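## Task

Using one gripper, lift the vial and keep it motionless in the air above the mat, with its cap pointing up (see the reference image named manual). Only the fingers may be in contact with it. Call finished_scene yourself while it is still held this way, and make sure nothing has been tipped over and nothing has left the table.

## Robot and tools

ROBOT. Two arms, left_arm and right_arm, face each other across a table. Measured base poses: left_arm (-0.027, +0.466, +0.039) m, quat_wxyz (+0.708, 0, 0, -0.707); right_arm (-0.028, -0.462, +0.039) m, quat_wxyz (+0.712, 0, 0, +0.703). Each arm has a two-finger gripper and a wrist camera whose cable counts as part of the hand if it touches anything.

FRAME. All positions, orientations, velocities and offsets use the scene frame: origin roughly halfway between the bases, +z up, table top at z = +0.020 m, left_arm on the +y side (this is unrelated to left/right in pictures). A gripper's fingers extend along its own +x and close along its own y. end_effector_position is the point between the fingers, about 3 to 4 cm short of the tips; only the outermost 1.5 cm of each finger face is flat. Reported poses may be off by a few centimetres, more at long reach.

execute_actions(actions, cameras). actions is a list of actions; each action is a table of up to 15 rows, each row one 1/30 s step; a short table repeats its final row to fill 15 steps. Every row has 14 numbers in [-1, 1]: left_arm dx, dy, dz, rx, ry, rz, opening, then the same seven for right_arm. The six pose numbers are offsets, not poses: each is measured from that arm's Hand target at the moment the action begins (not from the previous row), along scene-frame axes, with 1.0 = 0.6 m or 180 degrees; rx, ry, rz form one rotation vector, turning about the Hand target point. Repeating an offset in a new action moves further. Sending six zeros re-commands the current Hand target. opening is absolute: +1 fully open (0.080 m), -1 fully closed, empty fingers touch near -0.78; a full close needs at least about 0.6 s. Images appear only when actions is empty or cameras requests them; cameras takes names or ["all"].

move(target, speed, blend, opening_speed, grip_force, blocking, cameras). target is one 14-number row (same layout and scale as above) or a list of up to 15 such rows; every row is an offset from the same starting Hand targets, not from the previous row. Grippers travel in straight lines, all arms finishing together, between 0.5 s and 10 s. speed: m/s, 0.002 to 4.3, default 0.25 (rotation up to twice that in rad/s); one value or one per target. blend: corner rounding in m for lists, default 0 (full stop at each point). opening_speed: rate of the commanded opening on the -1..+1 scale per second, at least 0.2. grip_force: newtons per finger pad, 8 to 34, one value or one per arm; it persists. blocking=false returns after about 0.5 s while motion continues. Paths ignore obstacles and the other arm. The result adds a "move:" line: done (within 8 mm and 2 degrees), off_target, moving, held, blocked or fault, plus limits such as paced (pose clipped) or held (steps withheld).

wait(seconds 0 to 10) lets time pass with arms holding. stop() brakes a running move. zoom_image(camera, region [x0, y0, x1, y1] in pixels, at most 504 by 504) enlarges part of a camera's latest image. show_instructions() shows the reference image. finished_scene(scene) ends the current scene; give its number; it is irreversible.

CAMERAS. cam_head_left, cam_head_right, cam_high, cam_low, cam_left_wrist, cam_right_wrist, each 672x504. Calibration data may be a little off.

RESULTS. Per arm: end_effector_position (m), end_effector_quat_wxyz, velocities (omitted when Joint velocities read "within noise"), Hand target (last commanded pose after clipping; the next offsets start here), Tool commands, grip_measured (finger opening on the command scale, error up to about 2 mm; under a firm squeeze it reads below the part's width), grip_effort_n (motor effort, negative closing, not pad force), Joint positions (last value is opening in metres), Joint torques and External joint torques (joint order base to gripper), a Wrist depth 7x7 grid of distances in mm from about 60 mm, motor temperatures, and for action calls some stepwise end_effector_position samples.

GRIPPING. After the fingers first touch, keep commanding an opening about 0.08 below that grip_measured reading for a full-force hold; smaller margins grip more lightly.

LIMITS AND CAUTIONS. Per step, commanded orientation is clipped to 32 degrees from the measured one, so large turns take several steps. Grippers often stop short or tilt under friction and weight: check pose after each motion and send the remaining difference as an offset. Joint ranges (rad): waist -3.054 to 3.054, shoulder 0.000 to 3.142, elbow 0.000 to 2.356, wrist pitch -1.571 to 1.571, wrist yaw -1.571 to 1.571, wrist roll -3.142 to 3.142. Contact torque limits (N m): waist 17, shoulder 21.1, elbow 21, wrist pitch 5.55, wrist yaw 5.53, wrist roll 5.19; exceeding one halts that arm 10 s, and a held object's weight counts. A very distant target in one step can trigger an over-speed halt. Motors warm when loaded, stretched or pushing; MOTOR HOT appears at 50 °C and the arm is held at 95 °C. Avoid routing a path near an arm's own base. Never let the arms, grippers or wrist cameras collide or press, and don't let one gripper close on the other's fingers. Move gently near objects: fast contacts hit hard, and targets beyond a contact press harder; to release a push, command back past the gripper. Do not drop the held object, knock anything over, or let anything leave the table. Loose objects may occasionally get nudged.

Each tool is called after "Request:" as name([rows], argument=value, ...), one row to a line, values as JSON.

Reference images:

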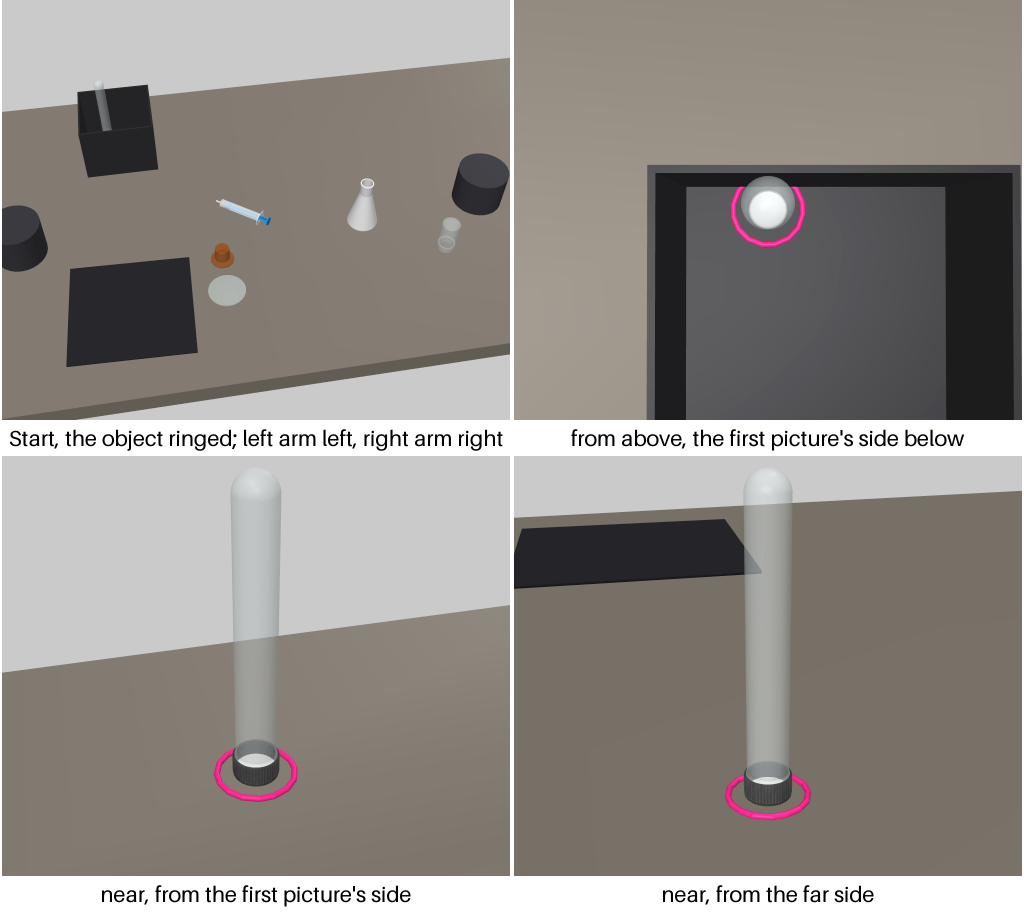

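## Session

Request:
execute_actions(actions=[])

Request:
zoom_image(camera="cam_head_left", region=[170, 80, 330, 220])

Request:
zoom_image(camera="cam_low", region=[380, 180, 580, 340])

Scene clock: 0.00 s.
left_arm: end_effector_position=(-0.3009, +0.2156, +0.2731) grip_measured=+1.000 grip_effort_n=n/a end_effector_quat_wxyz=(+0.538, +0.000, +0.000, -0.843) | right_arm: end_effector_position=(+0.2061, -0.0806, +0.2727) grip_measured=+1.000 grip_effort_n=n/a end_effector_quat_wxyz=(+0.761, -0.094, +0.357, +0.533)
Joint positions: left_arm=[-1.077 1.312 0.554 0.758 -0.641 0 0.08] | right_arm=[-0.643 1.639 1.437 -0.542 -0.319 0.033 0.08]
Joint velocities: within noise
Joint torques (N m): no reading
External joint torques (N m): no reading
Motor temperatures (°C): left_arm=[31 31 35 39 33 30] | right_arm=[31 31 32 36 33 33]
Heat: left arm: hottest wrist pitch 39 °C (+0.0 °C/min); right arm: hottest wrist pitch 36 °C (+0.0 °C/min).
Wrist depth (mm): cam_left_wrist=[- 1952 1936 1721 1277 1006 - / 1859 1986 2003 1480 1335 1042 - / - - 2213 1904 1391 1076 - / 1920 - 2553 1969 1471 1145 - / - - 3183 2213 1581 1133 - / - - 445 1734 1696 95 - / - 90 380 1480 1471 - -] | cam_right_wrist=[685 603 414 462 1664 1555 1076 / 512 521 - 432 406 1420 1151 / 517 470 412 392 366 345 1203 / 456 419 387 360 336 316 306 / 414 392 344 330 311 95 83 / - - 321 305 289 271 72 / - - 300 284 268 255 73]
Hand target: left_arm -0.3010, +0.2155, +0.2773; -0.538, +0.007, -0.001, +0.843 | right_arm +0.2062, -0.0804, +0.2776; +0.763, -0.092, +0.351, +0.535
Tool commands: left_gripper/opening=+1.0 right_gripper/opening=+1.0
camera_calibration:
cam_left_wrist: T_world_to_cam=[[-0.898411, 0.438961, -0.0130742, -0.353402], [0.126442, 0.230047, -0.96493, 0.28825], [-0.420559, -0.868557, -0.26218, 0.214976], [0, 0, 0, 1]] pos_world=[-0.263537, 0.275538, 0.329883]
cam_right_wrist: T_world_to_cam=[[0.865789, -0.428892, -0.257802, -0.132268], [-0.500357, -0.734462, -0.458485, 0.196202], [0.00729514, 0.525944, -0.850488, 0.348847], [0, 0, 0, 1]] pos_world=[0.210142, -0.0961001, 0.352547]

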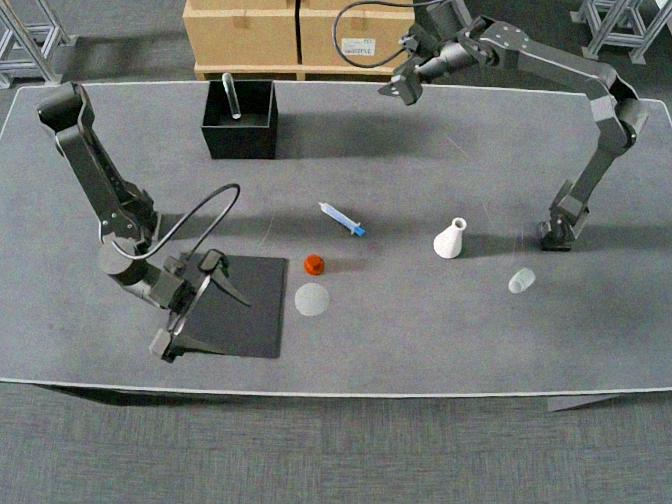

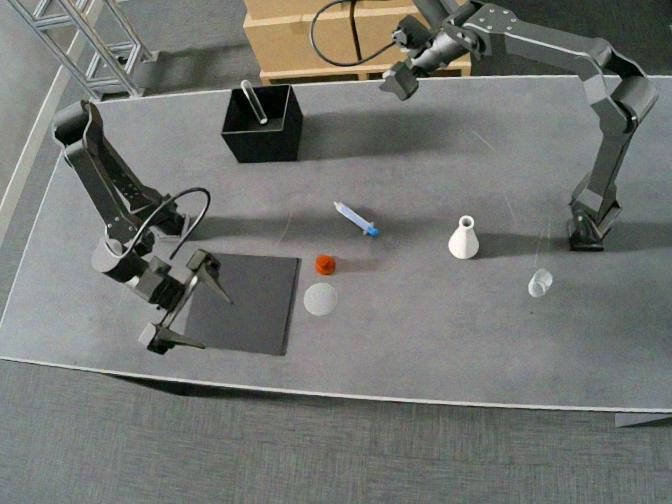

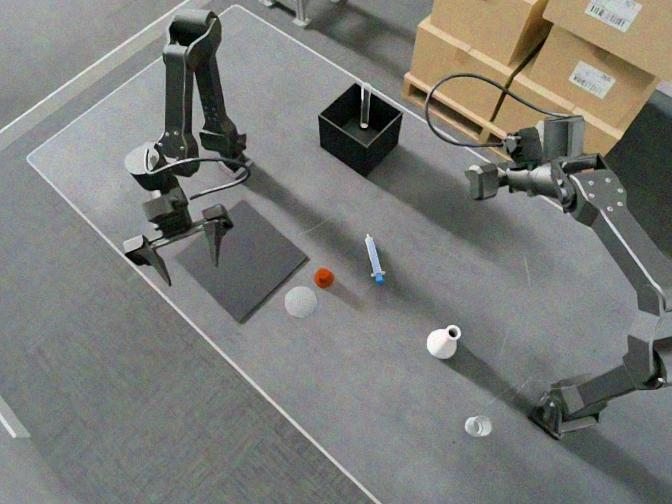

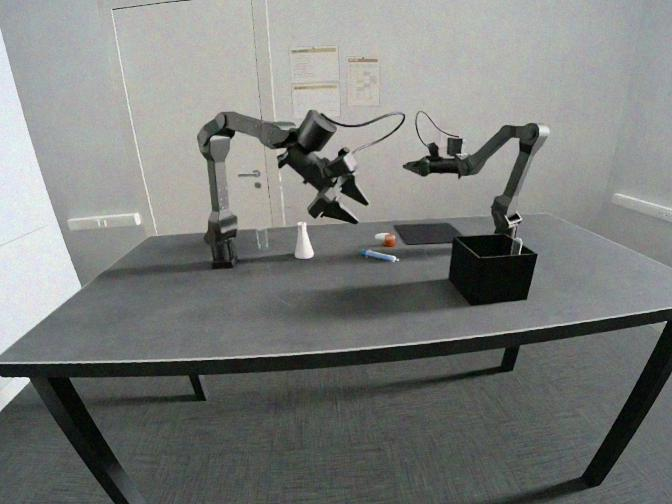

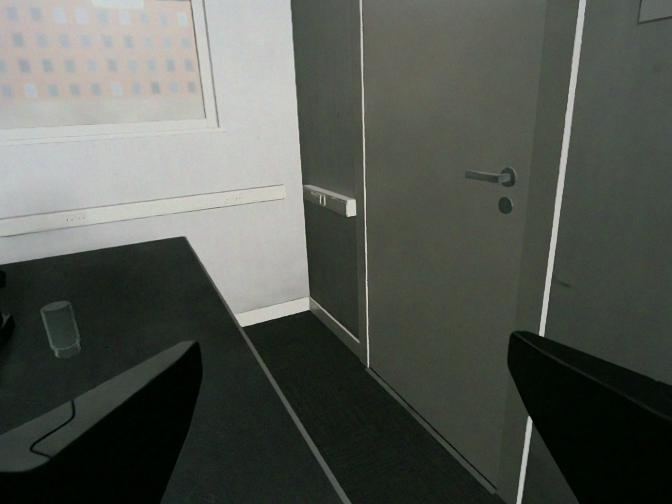

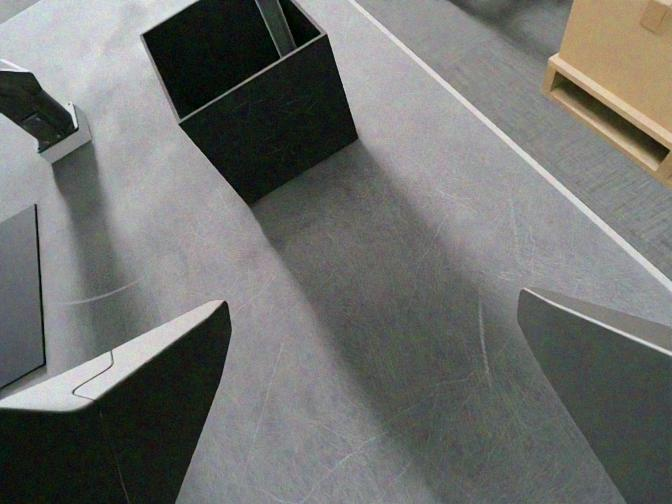

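Scaled by 3.150 from the camera's 672x504 image, which has a finer 960x720 frame.

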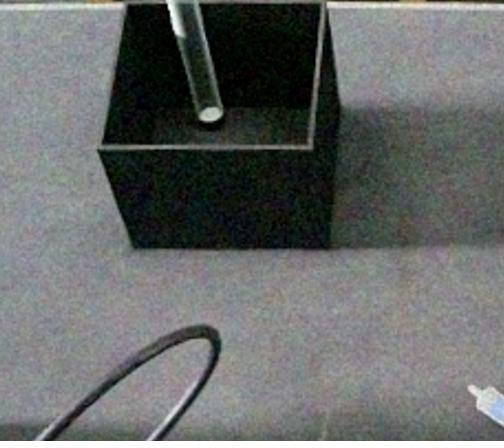

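Scaled by 2.520 from the camera's 672x504 image, which has a finer 960x720 frame.

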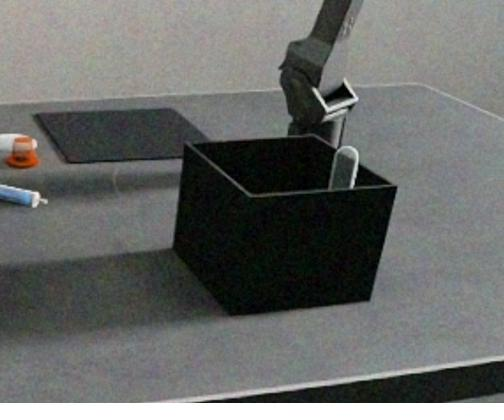

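Request:
move([
  [0.4517,-0.1758,0.0378,0.0603,-0.0056,0.2483,0.5, 0,0,0,0,0,0,1],
  [0.835,0.1325,-0.0288,0.1716,0.1055,0.6198,0.5, 0,0,0,0,0,0,1],
], speed=0.35, blend=[0.05, 0], opening_speed=1.0, cameras=["cam_left_wrist","cam_low","cam_head_left"])

Request:
zoom_image(camera="cam_head_left", region=[150, 50, 310, 170])

Request:
zoom_image(camera="cam_low", region=[420, 200, 560, 310])

Scene clock: 134.40 s.
left_arm: end_effector_position=(+0.1979, +0.2968, +0.2540) grip_measured=+0.503 grip_effort_n=-17.0 end_effector_quat_wxyz=(+0.965, +0.010, +0.262, -0.001) | right_arm: end_effector_position=(+0.2061, -0.0806, +0.2727) grip_measured=+1.000 grip_effort_n=0.7 end_effector_quat_wxyz=(+0.761, -0.094, +0.357, +0.533)
Joint positions: left_arm=[0.509 1.093 0.874 -0.66 -0.854 -0.718 0.058] | right_arm=[-0.643 1.639 1.437 -0.542 -0.319 0.033 0.08]
Joint torques (N m): left_arm=[0.62 -2.63 10.02 1.21 -0.38 -0.1] | right_arm=[-0.01 -7.49 6.48 1.9 -0.14 0.03]
External joint torques (N m): left_arm=[0.64 0.14 3.99 0.13 -0.02 -0.1] | right_arm=[-0.07 -0.59 0.06 0.52 -0.02 0.04]
Motor temperatures (°C): left_arm=[31 34 44 45 33 30] | right_arm=[31 43 41 43 33 33]
Heat: left arm: hottest wrist pitch 45 °C (+1.0 °C/min); right arm: hottest shoulder 43 °C (+2.0 °C/min).
Wrist depth (mm): cam_left_wrist=[- 2171 1210 1162 1033 1019 - / - 2151 1179 1229 1210 1229 2278 / 2371 2020 1335 1335 1391 1408 - / 1721 1747 1570 1489 1581 1581 1452 / 378 368 359 - - 231 - / - - 103 - - 78 312 / - - 283 276 275 - -] | cam_right_wrist=[672 590 418 479 1638 1543 1076 / 511 525 - 403 406 1411 1145 / 514 466 408 394 367 347 1203 / 453 418 387 359 335 314 305 / 414 392 345 331 311 95 83 / - - 321 306 288 271 72 / - - 300 285 268 255 73]
Hand target: left_arm +0.2000, +0.2950, +0.2599; +0.966, +0.000, +0.259, -0.001 | right_arm +0.2062, -0.0804, +0.2776; +0.763, -0.092, +0.351, +0.535
Off the commanded pose: left_arm 0.007 m, 1 deg | right_arm 0.005 m, 1 deg.
move: done
camera_calibration:
cam_left_wrist: T_world_to_cam=[[-0.0309883, -0.999318, -0.0200678, 0.315912], [-0.714542, 0.0361876, -0.698656, 0.344408], [0.698906, -0.00731084, -0.715176, 0.12818], [0, 0, 0, 1]] pos_world=[0.166298, 0.304171, 0.338634]
Images, in order (width x height): cam_head_left 672x504, cam_low 672x504, cam_left_wrist 672x504.

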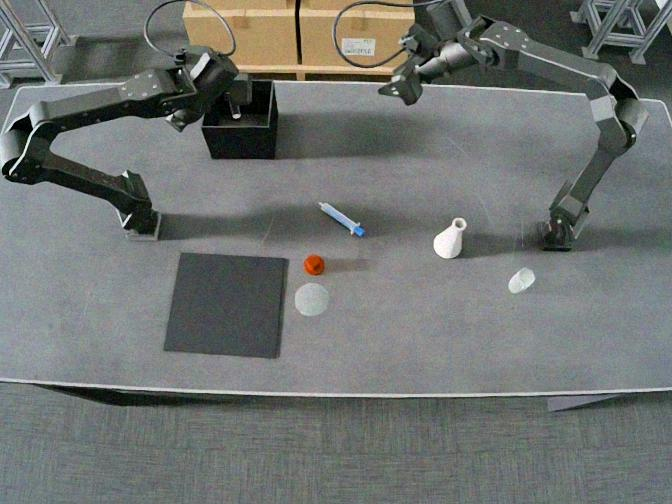

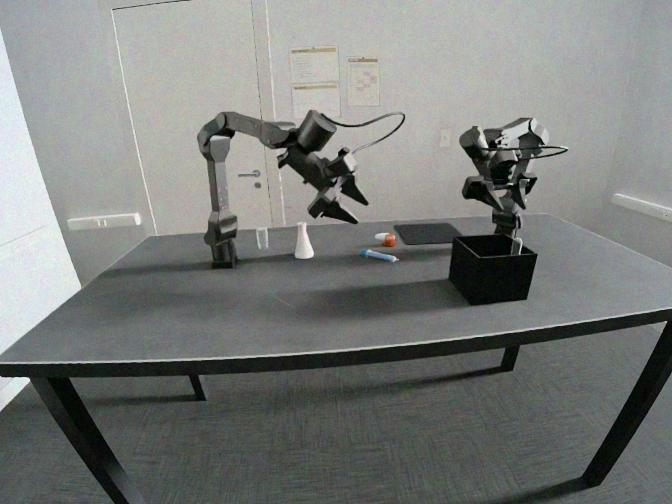

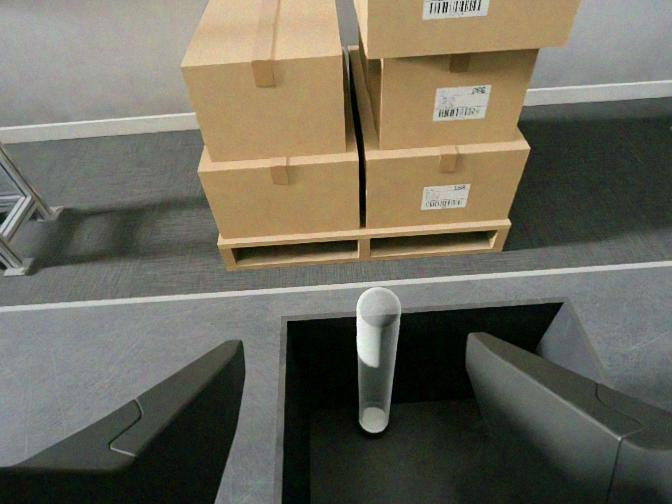

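Scaled by 3.150 from the camera's 672x504 image, which has a finer 960x720 frame.

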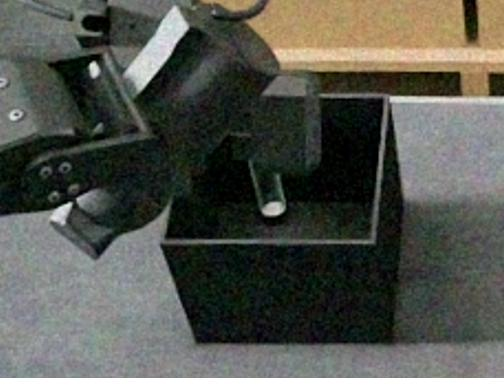

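Scaled by 3.600 from the camera's 672x504 image, which has a finer 960x720 frame.

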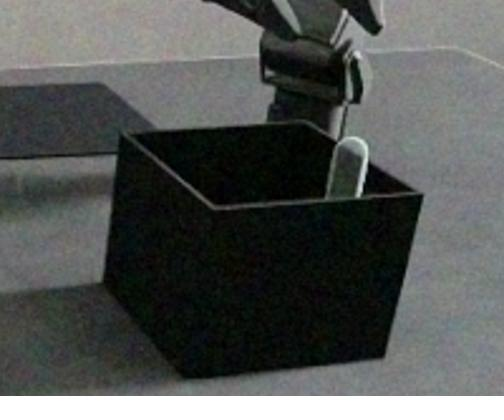

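Request:
move(target=[0.115,-0.025,-0.14,0,0,0,0.5, 0,0,0,0,0,0,1], speed=0.18, cameras=["cam_left_wrist","cam_low"])

Request:
zoom_image(camera="cam_low", region=[420, 150, 560, 310])

Scene clock: 189.93 s.
left_arm: end_effector_position=(+0.2687, +0.2785, +0.1793) grip_measured=+0.503 grip_effort_n=-16.5 end_effector_quat_wxyz=(+0.967, -0.004, +0.257, -0.002) | right_arm: end_effector_position=(+0.2061, -0.0806, +0.2727) grip_measured=+1.000 grip_effort_n=1.2 end_effector_quat_wxyz=(+0.761, -0.094, +0.357, +0.533)
Joint positions: left_arm=[0.723 1.369 0.707 -0.045 -0.703 -0.514 0.058] | right_arm=[-0.643 1.639 1.437 -0.542 -0.319 0.033 0.08]
Joint torques (N m): left_arm=[0.36 -4.5 6.47 1.67 -0.26 0.17] | right_arm=[0.06 -7.52 6.51 1.88 -0.16 0.02]
External joint torques (N m): left_arm=[0.4 -0.08 0.61 0.39 0 0.17] | right_arm=[0.14 -0.62 0.1 0.5 -0.05 0.03]
Motor temperatures (°C): left_arm=[31 32 49 43 34 30] | right_arm=[31 44 42 44 33 32]
Heat: left arm: hottest elbow 49 °C (+5.0 °C/min); right arm: hottest shoulder 44 °C (+1.0 °C/min). Fold the left arm in close to its base, or ease its load, before you think long.
Wrist depth (mm): cam_left_wrist=[- 1051 1019 1019 952 918 - / 2420 2038 1096 1139 1091 1204 2093 / 1844 1815 1198 1210 1223 1320 1787 / 1570 - 1471 1480 1489 1425 1549 / - 274 274 272 273 267 267 / - - 121 131 125 78 123 / - - 175 175 - - -] | cam_right_wrist=[701 400 315 490 1677 1677 1070 / 508 531 339 378 407 1365 1145 / 507 469 415 391 366 345 1217 / 454 422 387 358 337 316 305 / 413 393 344 330 310 95 84 / - - 323 305 288 271 72 / - - 296 284 268 254 73]
Hand target: left_arm +0.2689, +0.2800, +0.1759; +0.966, +0.001, +0.259, -0.001 | right_arm +0.2062, -0.0804, +0.2776; +0.763, -0.092, +0.351, +0.535
Off the commanded pose: left_arm 0.004 m, 1 deg | right_arm 0.005 m, 1 deg.
MOTOR HOT: joint 3 (elbow) of the left arm reports 49 °C; the controller stops that arm at 95 °C. To cool a motor, set the load down, stop pushing, or move to a pose that needs little force.
move: done
camera_calibration:
cam_left_wrist: T_world_to_cam=[[-0.0261416, -0.999641, 0.00579477, 0.292353], [-0.706294, 0.0143674, -0.707773, 0.348961], [0.707436, -0.0225951, -0.706416, 0.0255195], [0, 0, 0, 1]] pos_world=[0.236058, 0.287811, 0.263318]
Images, in order (width x height): cam_low 672x504, cam_left_wrist 672x504.

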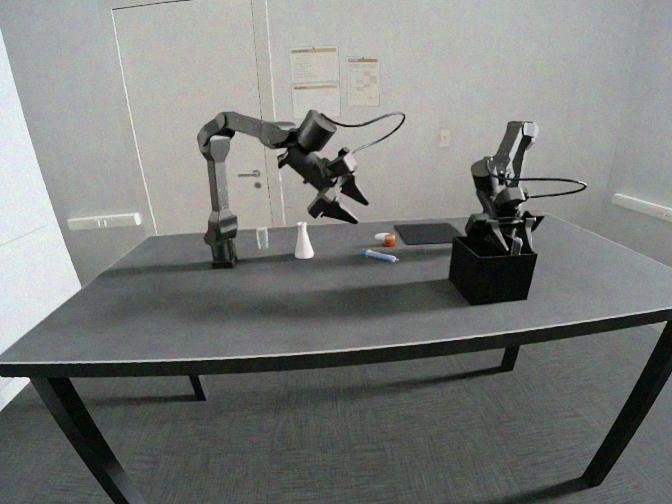

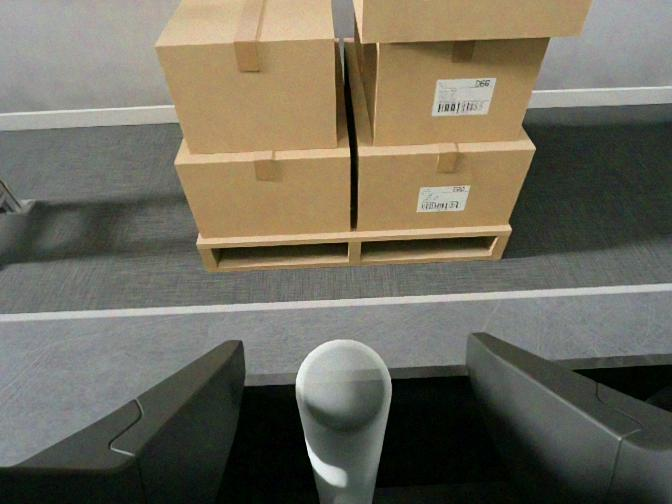

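Scaled by 3.150 from the camera's 672x504 image, which has a finer 960x720 frame.

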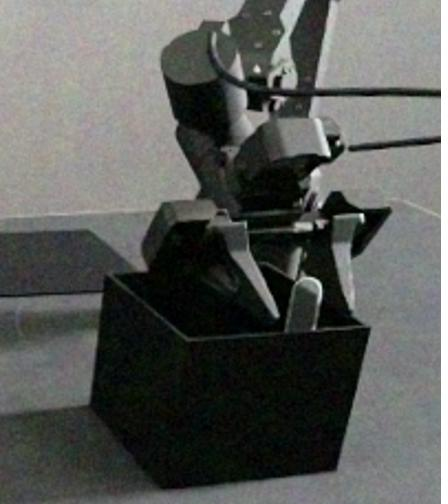

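Request:
move(target=[-0.0178,0.0065,-0.005,0,0,0,0.5, 0,0,0,0,0,0,1], speed=0.15, cameras=["cam_left_wrist","cam_low"])

Request:
zoom_image(camera="cam_low", region=[460, 200, 560, 290])

Scene clock: 249.43 s.
left_arm: end_effector_position=(+0.2602, +0.2828, +0.1713) grip_measured=+0.503 grip_effort_n=-16.5 end_effector_quat_wxyz=(+0.965, +0.004, +0.262, -0.001) | right_arm: end_effector_position=(+0.2061, -0.0806, +0.2727) grip_measured=+1.000 grip_effort_n=0.7 end_effector_quat_wxyz=(+0.761, -0.094, +0.357, +0.533)
Joint positions: left_arm=[0.708 1.352 0.672 -0.053 -0.713 -0.525 0.058] | right_arm=[-0.643 1.639 1.437 -0.542 -0.319 0.033 0.08]
Joint torques (N m): left_arm=[-0.13 -6.46 6.34 1.47 -0.47 -0.1] | right_arm=[0 -7.51 6.38 1.89 -0.16 0.01]
External joint torques (N m): left_arm=[-0.14 -2.23 0.59 0.23 -0.19 -0.1] | right_arm=[0 -0.66 -0.01 0.52 -0.04 0.02]
Motor temperatures (°C): left_arm=[31 33 41 45 33 30] | right_arm=[31 45 42 44 33 32]
Heat: left arm: hottest wrist pitch 45 °C (+1.0 °C/min); right arm: hottest shoulder 45 °C (+1.0 °C/min).
Wrist depth (mm): cam_left_wrist=[- 1101 1019 1010 997 993 - / 2132 1874 1128 1173 1133 1969 2151 / 1844 1874 1249 1256 1249 1602 1559 / 1591 1570 1443 1489 1443 1480 283 / 276 273 265 263 266 263 130 / - - 134 138 - 78 - / - - 197 198 200 - -] | cam_right_wrist=[643 378 320 479 1677 1566 964 / 508 530 439 438 405 1392 1158 / 516 469 414 392 366 346 1203 / 455 419 389 362 337 313 303 / 413 392 345 331 310 95 83 / - - 322 305 288 271 72 / - - 300 284 269 255 73]
Hand target: left_arm +0.2583, +0.2840, +0.1729; +0.966, +0.001, +0.259, -0.001 | right_arm +0.2062, -0.0804, +0.2776; +0.763, -0.092, +0.351, +0.535
Off the commanded pose: left_arm 0.003 m, 0 deg | right_arm 0.005 m, 1 deg.
MOTOR HOT: cleared for the motors of the left arm.
move: done
camera_calibration:
cam_left_wrist: T_world_to_cam=[[-0.0272812, -0.999591, -0.00856945, 0.299289], [-0.71434, 0.0254914, -0.699335, 0.334843], [0.699267, -0.0129572, -0.714743, 0.0268365], [0, 0, 0, 1]] pos_world=[0.228591, 0.290979, 0.255913]
Images, in order (width x height): cam_low 672x504, cam_left_wrist 672x504.

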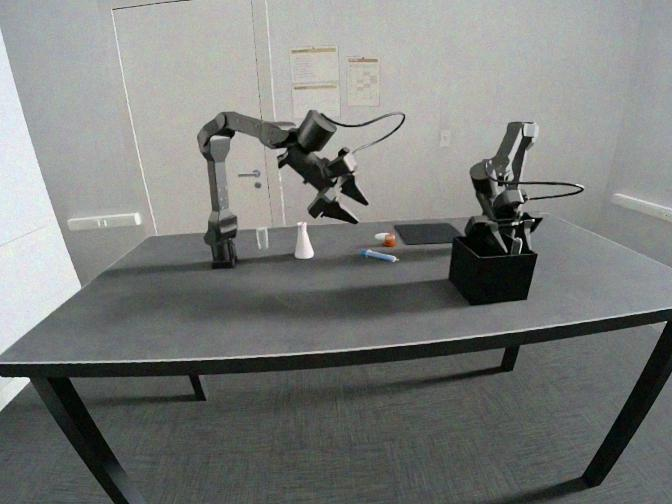

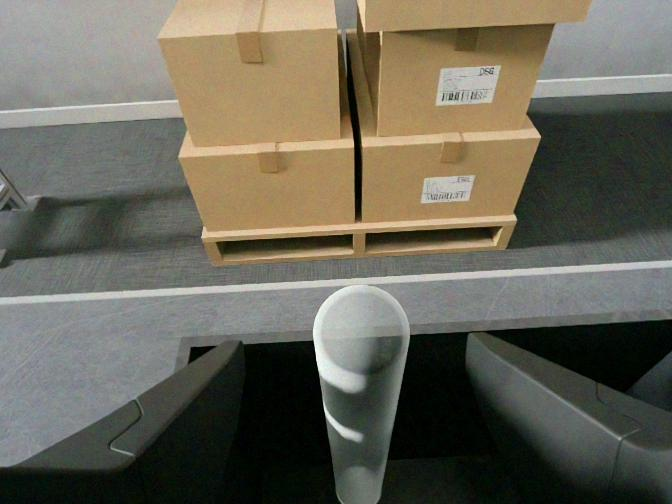

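Scaled by 5.040 from the camera's 672x504 image, which has a finer 960x720 frame.

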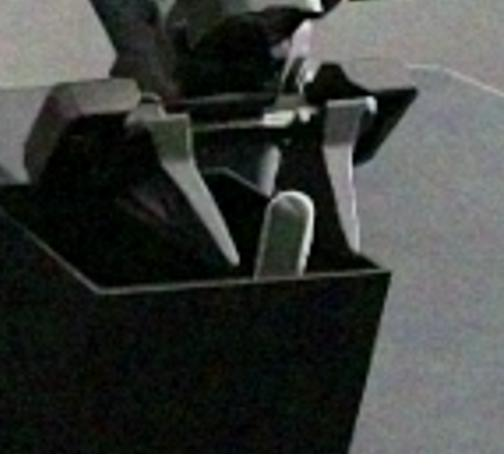

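Request:
move(target=[0,0,0,0,0,0,-0.65, 0,0,0,0,0,0,1], opening_speed=0.8, grip_force=26, cameras=["cam_left_wrist","cam_low"])

Request:
zoom_image(camera="cam_low", region=[460, 200, 560, 290])

Scene clock: 265.50 s.
left_arm: end_effector_position=(+0.2601, +0.2826, +0.1716) grip_measured=-0.378 grip_effort_n=-67.2 end_effector_quat_wxyz=(+0.965, +0.003, +0.262, -0.001) | right_arm: end_effector_position=(+0.2061, -0.0806, +0.2727) grip_measured=+1.000 grip_effort_n=0.7 end_effector_quat_wxyz=(+0.761, -0.094, +0.357, +0.533)
Joint positions: left_arm=[0.708 1.351 0.672 -0.053 -0.714 -0.526 0.018] | right_arm=[-0.643 1.639 1.437 -0.542 -0.319 0.033 0.08]
Joint torques (N m): left_arm=[-0.31 -6.38 6.17 1.44 -0.46 -0.07] | right_arm=[-0.03 -7.47 6.42 1.9 -0.13 0.01]
External joint torques (N m): left_arm=[-0.3 -2.18 0.45 0.21 -0.19 -0.08] | right_arm=[-0.02 -0.69 0.11 0.55 -0.02 0.02]
Heat: left arm: hottest wrist pitch 44 °C (+0.0 °C/min); right arm: hottest shoulder 45 °C (+1.0 °C/min).
Wrist depth (mm): cam_left_wrist=[- 1006 1015 1019 984 944 - / 2074 1936 1112 1173 1128 1904 2151 / 1829 1760 1236 1223 1263 1801 1774 / 1359 1509 1461 1489 1425 1443 1452 / 269 274 266 268 270 265 130 / 242 235 - 138 - - 146 / - - - 181 - - -] | cam_right_wrist=[653 382 412 462 1566 1566 1065 / 513 531 - 436 406 1401 1127 / 505 467 419 390 367 345 1210 / 457 421 387 360 335 314 304 / 413 392 344 331 310 95 83 / - - 321 306 288 272 72 / - - 299 284 268 254 73]
Hand target: left_arm +0.2583, +0.2839, +0.1730; +0.966, +0.000, +0.259, -0.001 | right_arm +0.2062, -0.0804, +0.2776; +0.763, -0.092, +0.351, +0.535
Off the commanded pose: left_arm 0.003 m, 0 deg | right_arm 0.005 m, 1 deg.
grip_force (N): 26, 26
move: done
camera_calibration:
cam_left_wrist: T_world_to_cam=[[-0.0274418, -0.999595, -0.00752021, 0.298959], [-0.71385, 0.0248625, -0.699857, 0.335042], [0.699761, -0.0138371, -0.714243, 0.02713], [0, 0, 0, 1]] pos_world=[0.228389, 0.290883, 0.256107]
Images, in order (width x height): cam_low 672x504, cam_left_wrist 672x504.

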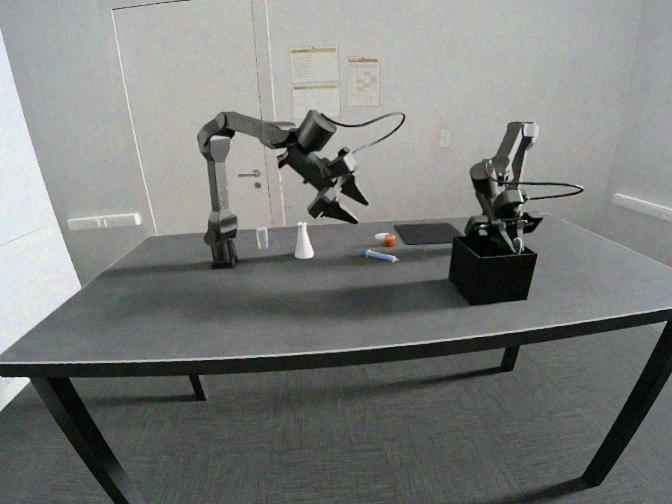

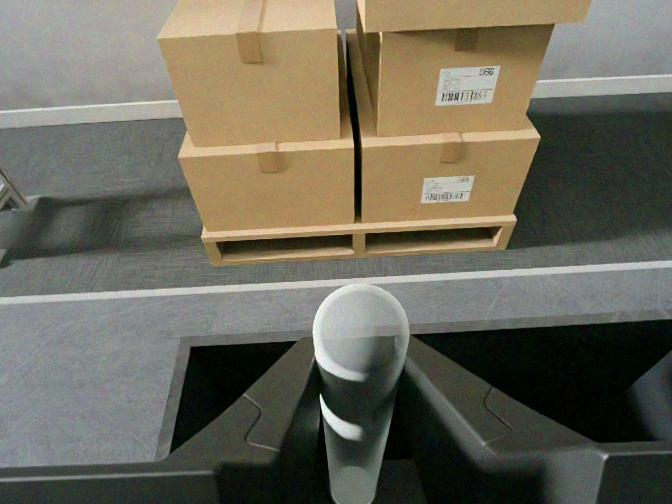

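Scaled by 5.040 from the camera's 672x504 image, which has a finer 960x720 frame.

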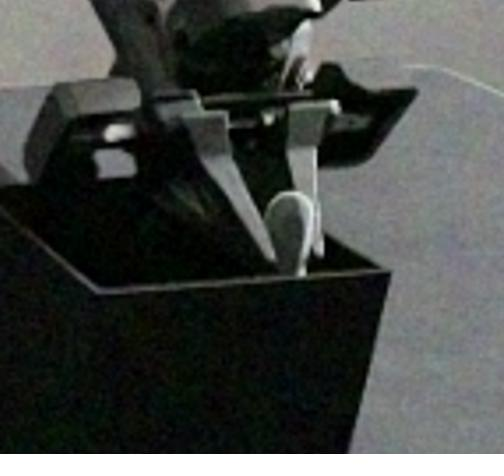

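Request:
move([
  [-0.0133,0,0.05,0,0,0,-0.65, 0,0,0,0,0,0,1],
  [-0.02,0,0.325,0,0,0,-0.65, 0,0,0,0,0,0,1],
], speed=[0.1,0.25], blend=[0.02,0], cameras=["cam_left_wrist","cam_low","cam_head_left"])

Request:
zoom_image(camera="cam_low", region=[420, 120, 580, 310])

Scene clock: 314.67 s.
left_arm: end_effector_position=(+0.2458, +0.2855, +0.3609) grip_measured=-0.378 grip_effort_n=-67.2 end_effector_quat_wxyz=(+0.964, +0.008, +0.266, +0.000) | right_arm: end_effector_position=(+0.2061, -0.0806, +0.2727) grip_measured=+1.000 grip_effort_n=0.7 end_effector_quat_wxyz=(+0.761, -0.094, +0.357, +0.533)
Joint positions: left_arm=[0.668 1.288 1.408 -0.89 -0.743 -0.561 0.018] | right_arm=[-0.643 1.639 1.437 -0.542 -0.319 0.033 0.08]
Joint torques (N m): left_arm=[-0.43 -4.14 9.86 1.44 -0.47 -0.09] | right_arm=[0 -7.51 6.46 1.89 -0.14 0.01]
External joint torques (N m): left_arm=[-0.41 -0.38 4.09 0.23 -0.18 -0.1] | right_arm=[-0.04 -0.67 0.1 0.53 -0.01 0.02]
Heat: left arm: hottest wrist pitch 44 °C (-1.0 °C/min); right arm: hottest shoulder 45 °C (+0.0 °C/min).
Wrist depth (mm): cam_left_wrist=[1815 - 1425 1210 976 980 - / - 2323 1173 1191 1096 1091 2278 / 2347 2112 1351 1298 1191 1986 1952 / 1829 1920 1549 1539 1602 1829 1684 / 1625 1549 1519 1539 1499 1489 1461 / 1452 1400 - 415 - 426 412 / - - - - - - -] | cam_right_wrist=[685 623 418 470 1664 1532 1076 / 512 526 - 423 406 1401 1260 / 513 467 427 393 366 346 1203 / 455 418 388 360 335 316 305 / 412 390 345 330 310 95 83 / - - 321 306 288 271 72 / - - 300 284 269 255 73]
Hand target: left_arm +0.2463, +0.2838, +0.3679; +0.966, +0.001, +0.259, -0.001 | right_arm +0.2062, -0.0804, +0.2776; +0.763, -0.092, +0.351, +0.535
Off the commanded pose: left_arm 0.007 m, 1 deg | right_arm 0.005 m, 1 deg.
grip_force (N): 26, 26
move: done; blend cut to 0.0155 m at target 1
camera_calibration:
cam_left_wrist: T_world_to_cam=[[-0.0275079, -0.999453, -0.0183398, 0.306777], [-0.719483, 0.0325324, -0.693748, 0.454281], [0.693965, -0.00588836, -0.719985, 0.173604], [0, 0, 0, 1]] pos_world=[0.214811, 0.292853, 0.445775]
Images, in order (width x height): cam_head_left 672x504, cam_low 672x504, cam_left_wrist 672x504.

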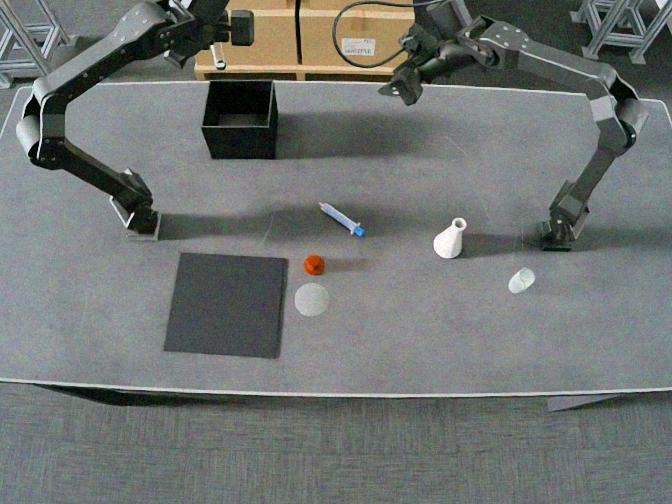

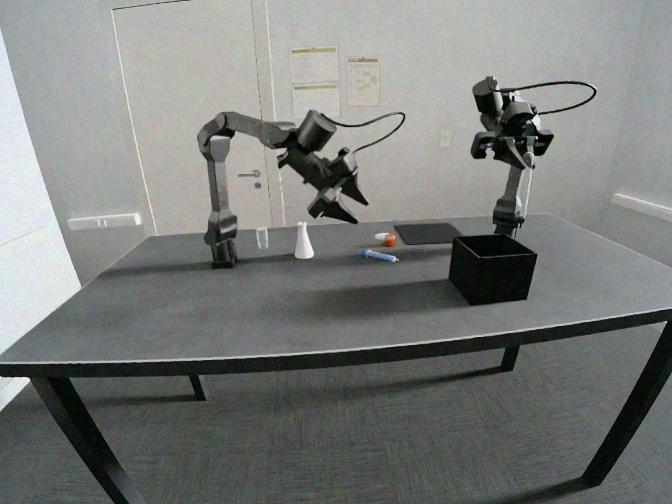

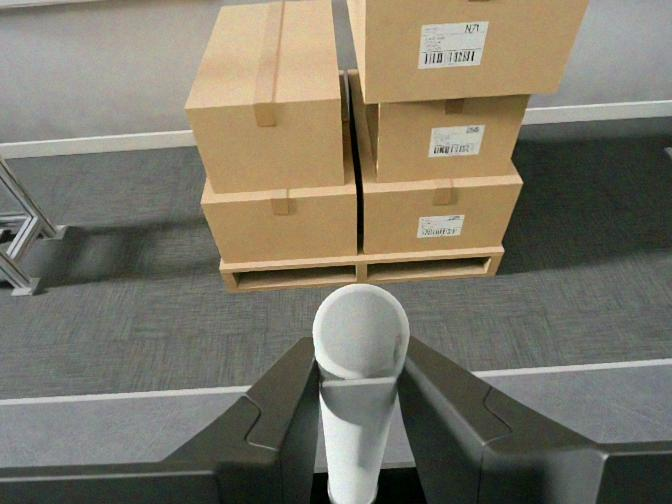

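Scaled by 2.653 from the camera's 672x504 image, which has a finer 960x720 frame.

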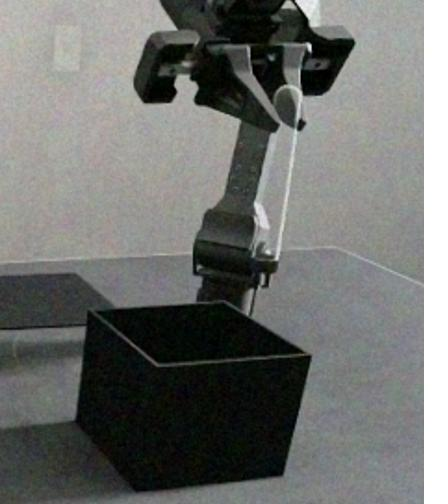

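Request:
move([
  [-0.377,-0.340,0.07,-0.4875,0.1306,-0.1306,-0.65, 0,0,0,0,0,0,1],
  [-0.6105,-0.2563,0.07,-0.5737,0.4676,-0.0845,-0.65, 0,0,0,0,0,0,1],
  [-0.7655,-0.068,0.08,-0.559,0.828,0,-0.65, 0,0,0,0,0,0,1],
], speed=0.32, blend=[0.04,0.04,0], cameras=["cam_left_wrist","cam_low","cam_head_left","cam_high"])

Request:
zoom_image(camera="cam_low", region=[380, 60, 540, 250])

Request:
zoom_image(camera="cam_head_left", region=[60, 180, 310, 400])

Scene clock: 354.93 s.
left_arm: end_effector_position=(-0.2120, +0.2428, +0.4187) grip_measured=-0.378 grip_effort_n=-67.2 end_effector_quat_wxyz=(+0.213, +0.542, -0.799, +0.148) | right_arm: end_effector_position=(+0.2061, -0.0806, +0.2727) grip_measured=+1.000 grip_effort_n=0.7 end_effector_quat_wxyz=(+0.761, -0.094, +0.357, +0.533)
Joint positions: left_arm=[-0.932 0.959 0.505 1.052 -0.469 -2.836 0.018] | right_arm=[-0.643 1.639 1.437 -0.542 -0.319 0.033 0.08]
Joint torques (N m): left_arm=[-0.34 -2.11 6.64 1.72 0.06 -0.13] | right_arm=[0.01 -7.44 6.42 1.89 -0.15 0.01]
External joint torques (N m): left_arm=[-0.36 -0.21 0.66 0.61 -0.09 -0.12] | right_arm=[0.05 -0.5 0 0.51 -0.03 0.02]
Heat: left arm: hottest wrist pitch 46 °C (+2.0 °C/min); right arm: hottest shoulder 46 °C (+1.0 °C/min).
Wrist depth (mm): cam_left_wrist=[972 1236 - - 2256 2003 1874 / 1056 1284 1539 - 2420 2371 2093 / - 1343 - - - - - / - - - - - - - / - - - - 1815 2074 2003 / - - - - - - - / - - - - - - -] | cam_right_wrist=[683 602 414 482 1651 1532 1104 / 507 535 344 369 395 1392 1224 / 512 469 416 392 365 346 1210 / 455 419 387 360 338 316 303 / 411 392 346 330 311 95 83 / - - 321 306 290 271 72 / - - 300 286 268 255 73]
Hand target: left_arm -0.2130, +0.2431, +0.4159; -0.213, -0.541, +0.801, -0.145 | right_arm +0.2062, -0.0804, +0.2776; +0.763, -0.092, +0.351, +0.535
Off the commanded pose: left_arm 0.003 m, 0 deg | right_arm 0.005 m, 1 deg.
grip_force (N): 26, 26
move: done
camera_calibration:
cam_left_wrist: T_world_to_cam=[[0.938227, -0.345925, 0.00810119, 0.287574], [0.240755, 0.669442, 0.702769, -0.369471], [-0.248529, -0.657407, 0.711372, -0.108234], [0, 0, 0, 1]] pos_world=[-0.207757, 0.275664, 0.334317]
Images, in order (width x height): cam_head_left 672x504, cam_high 672x504, cam_low 672x504, cam_left_wrist 672x504.

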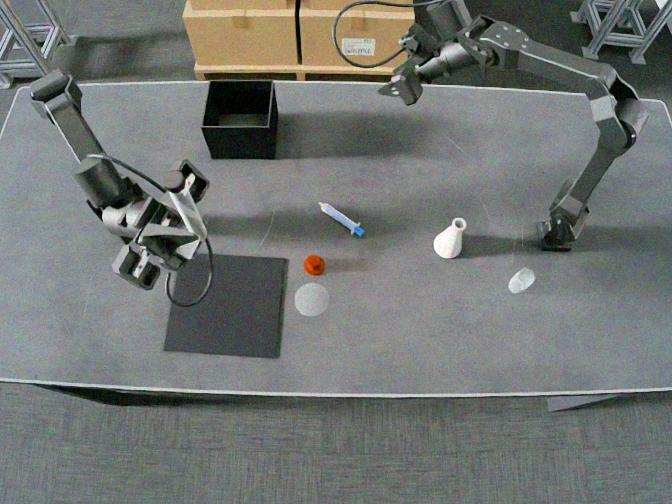

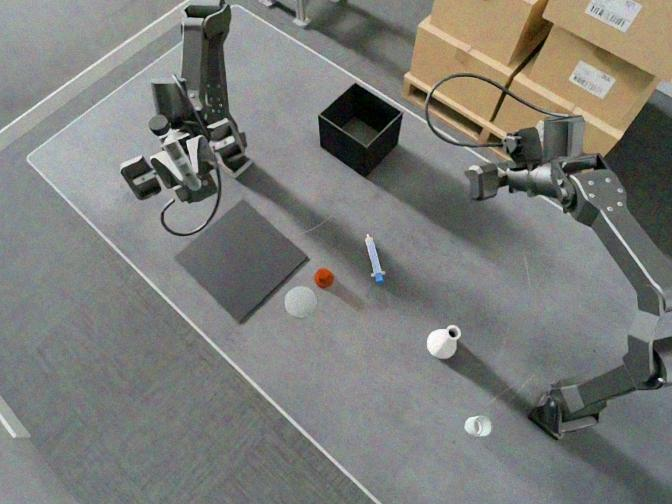

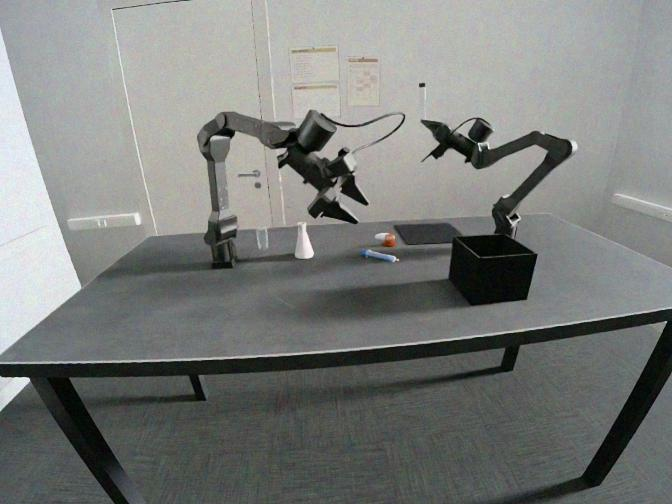

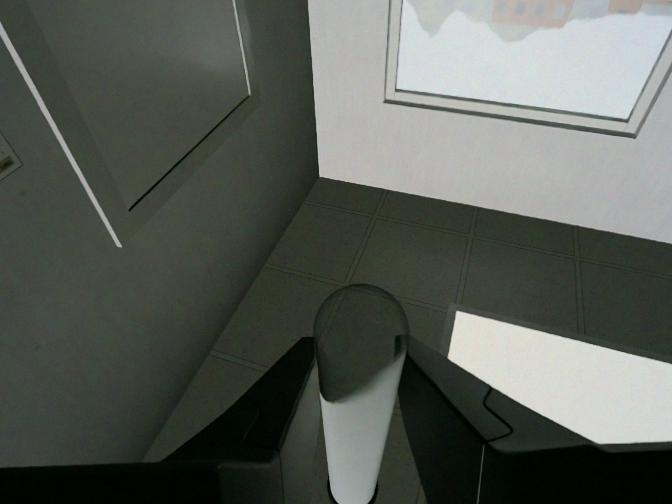

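Scaled by 2.653 from the camera's 672x504 image, which has a finer 960x720 frame.

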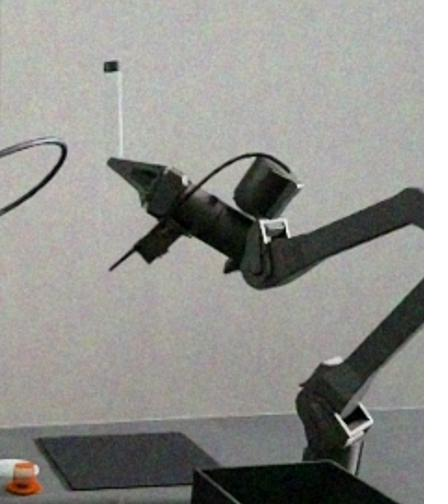

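Scaled by 2.016 from the camera's 672x504 image, which has a finer 960x720 frame.

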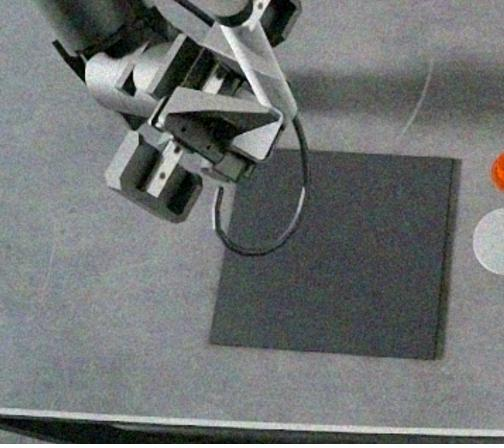

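Request:
finished_scene(scene=2)

The scene is finished: the task was done.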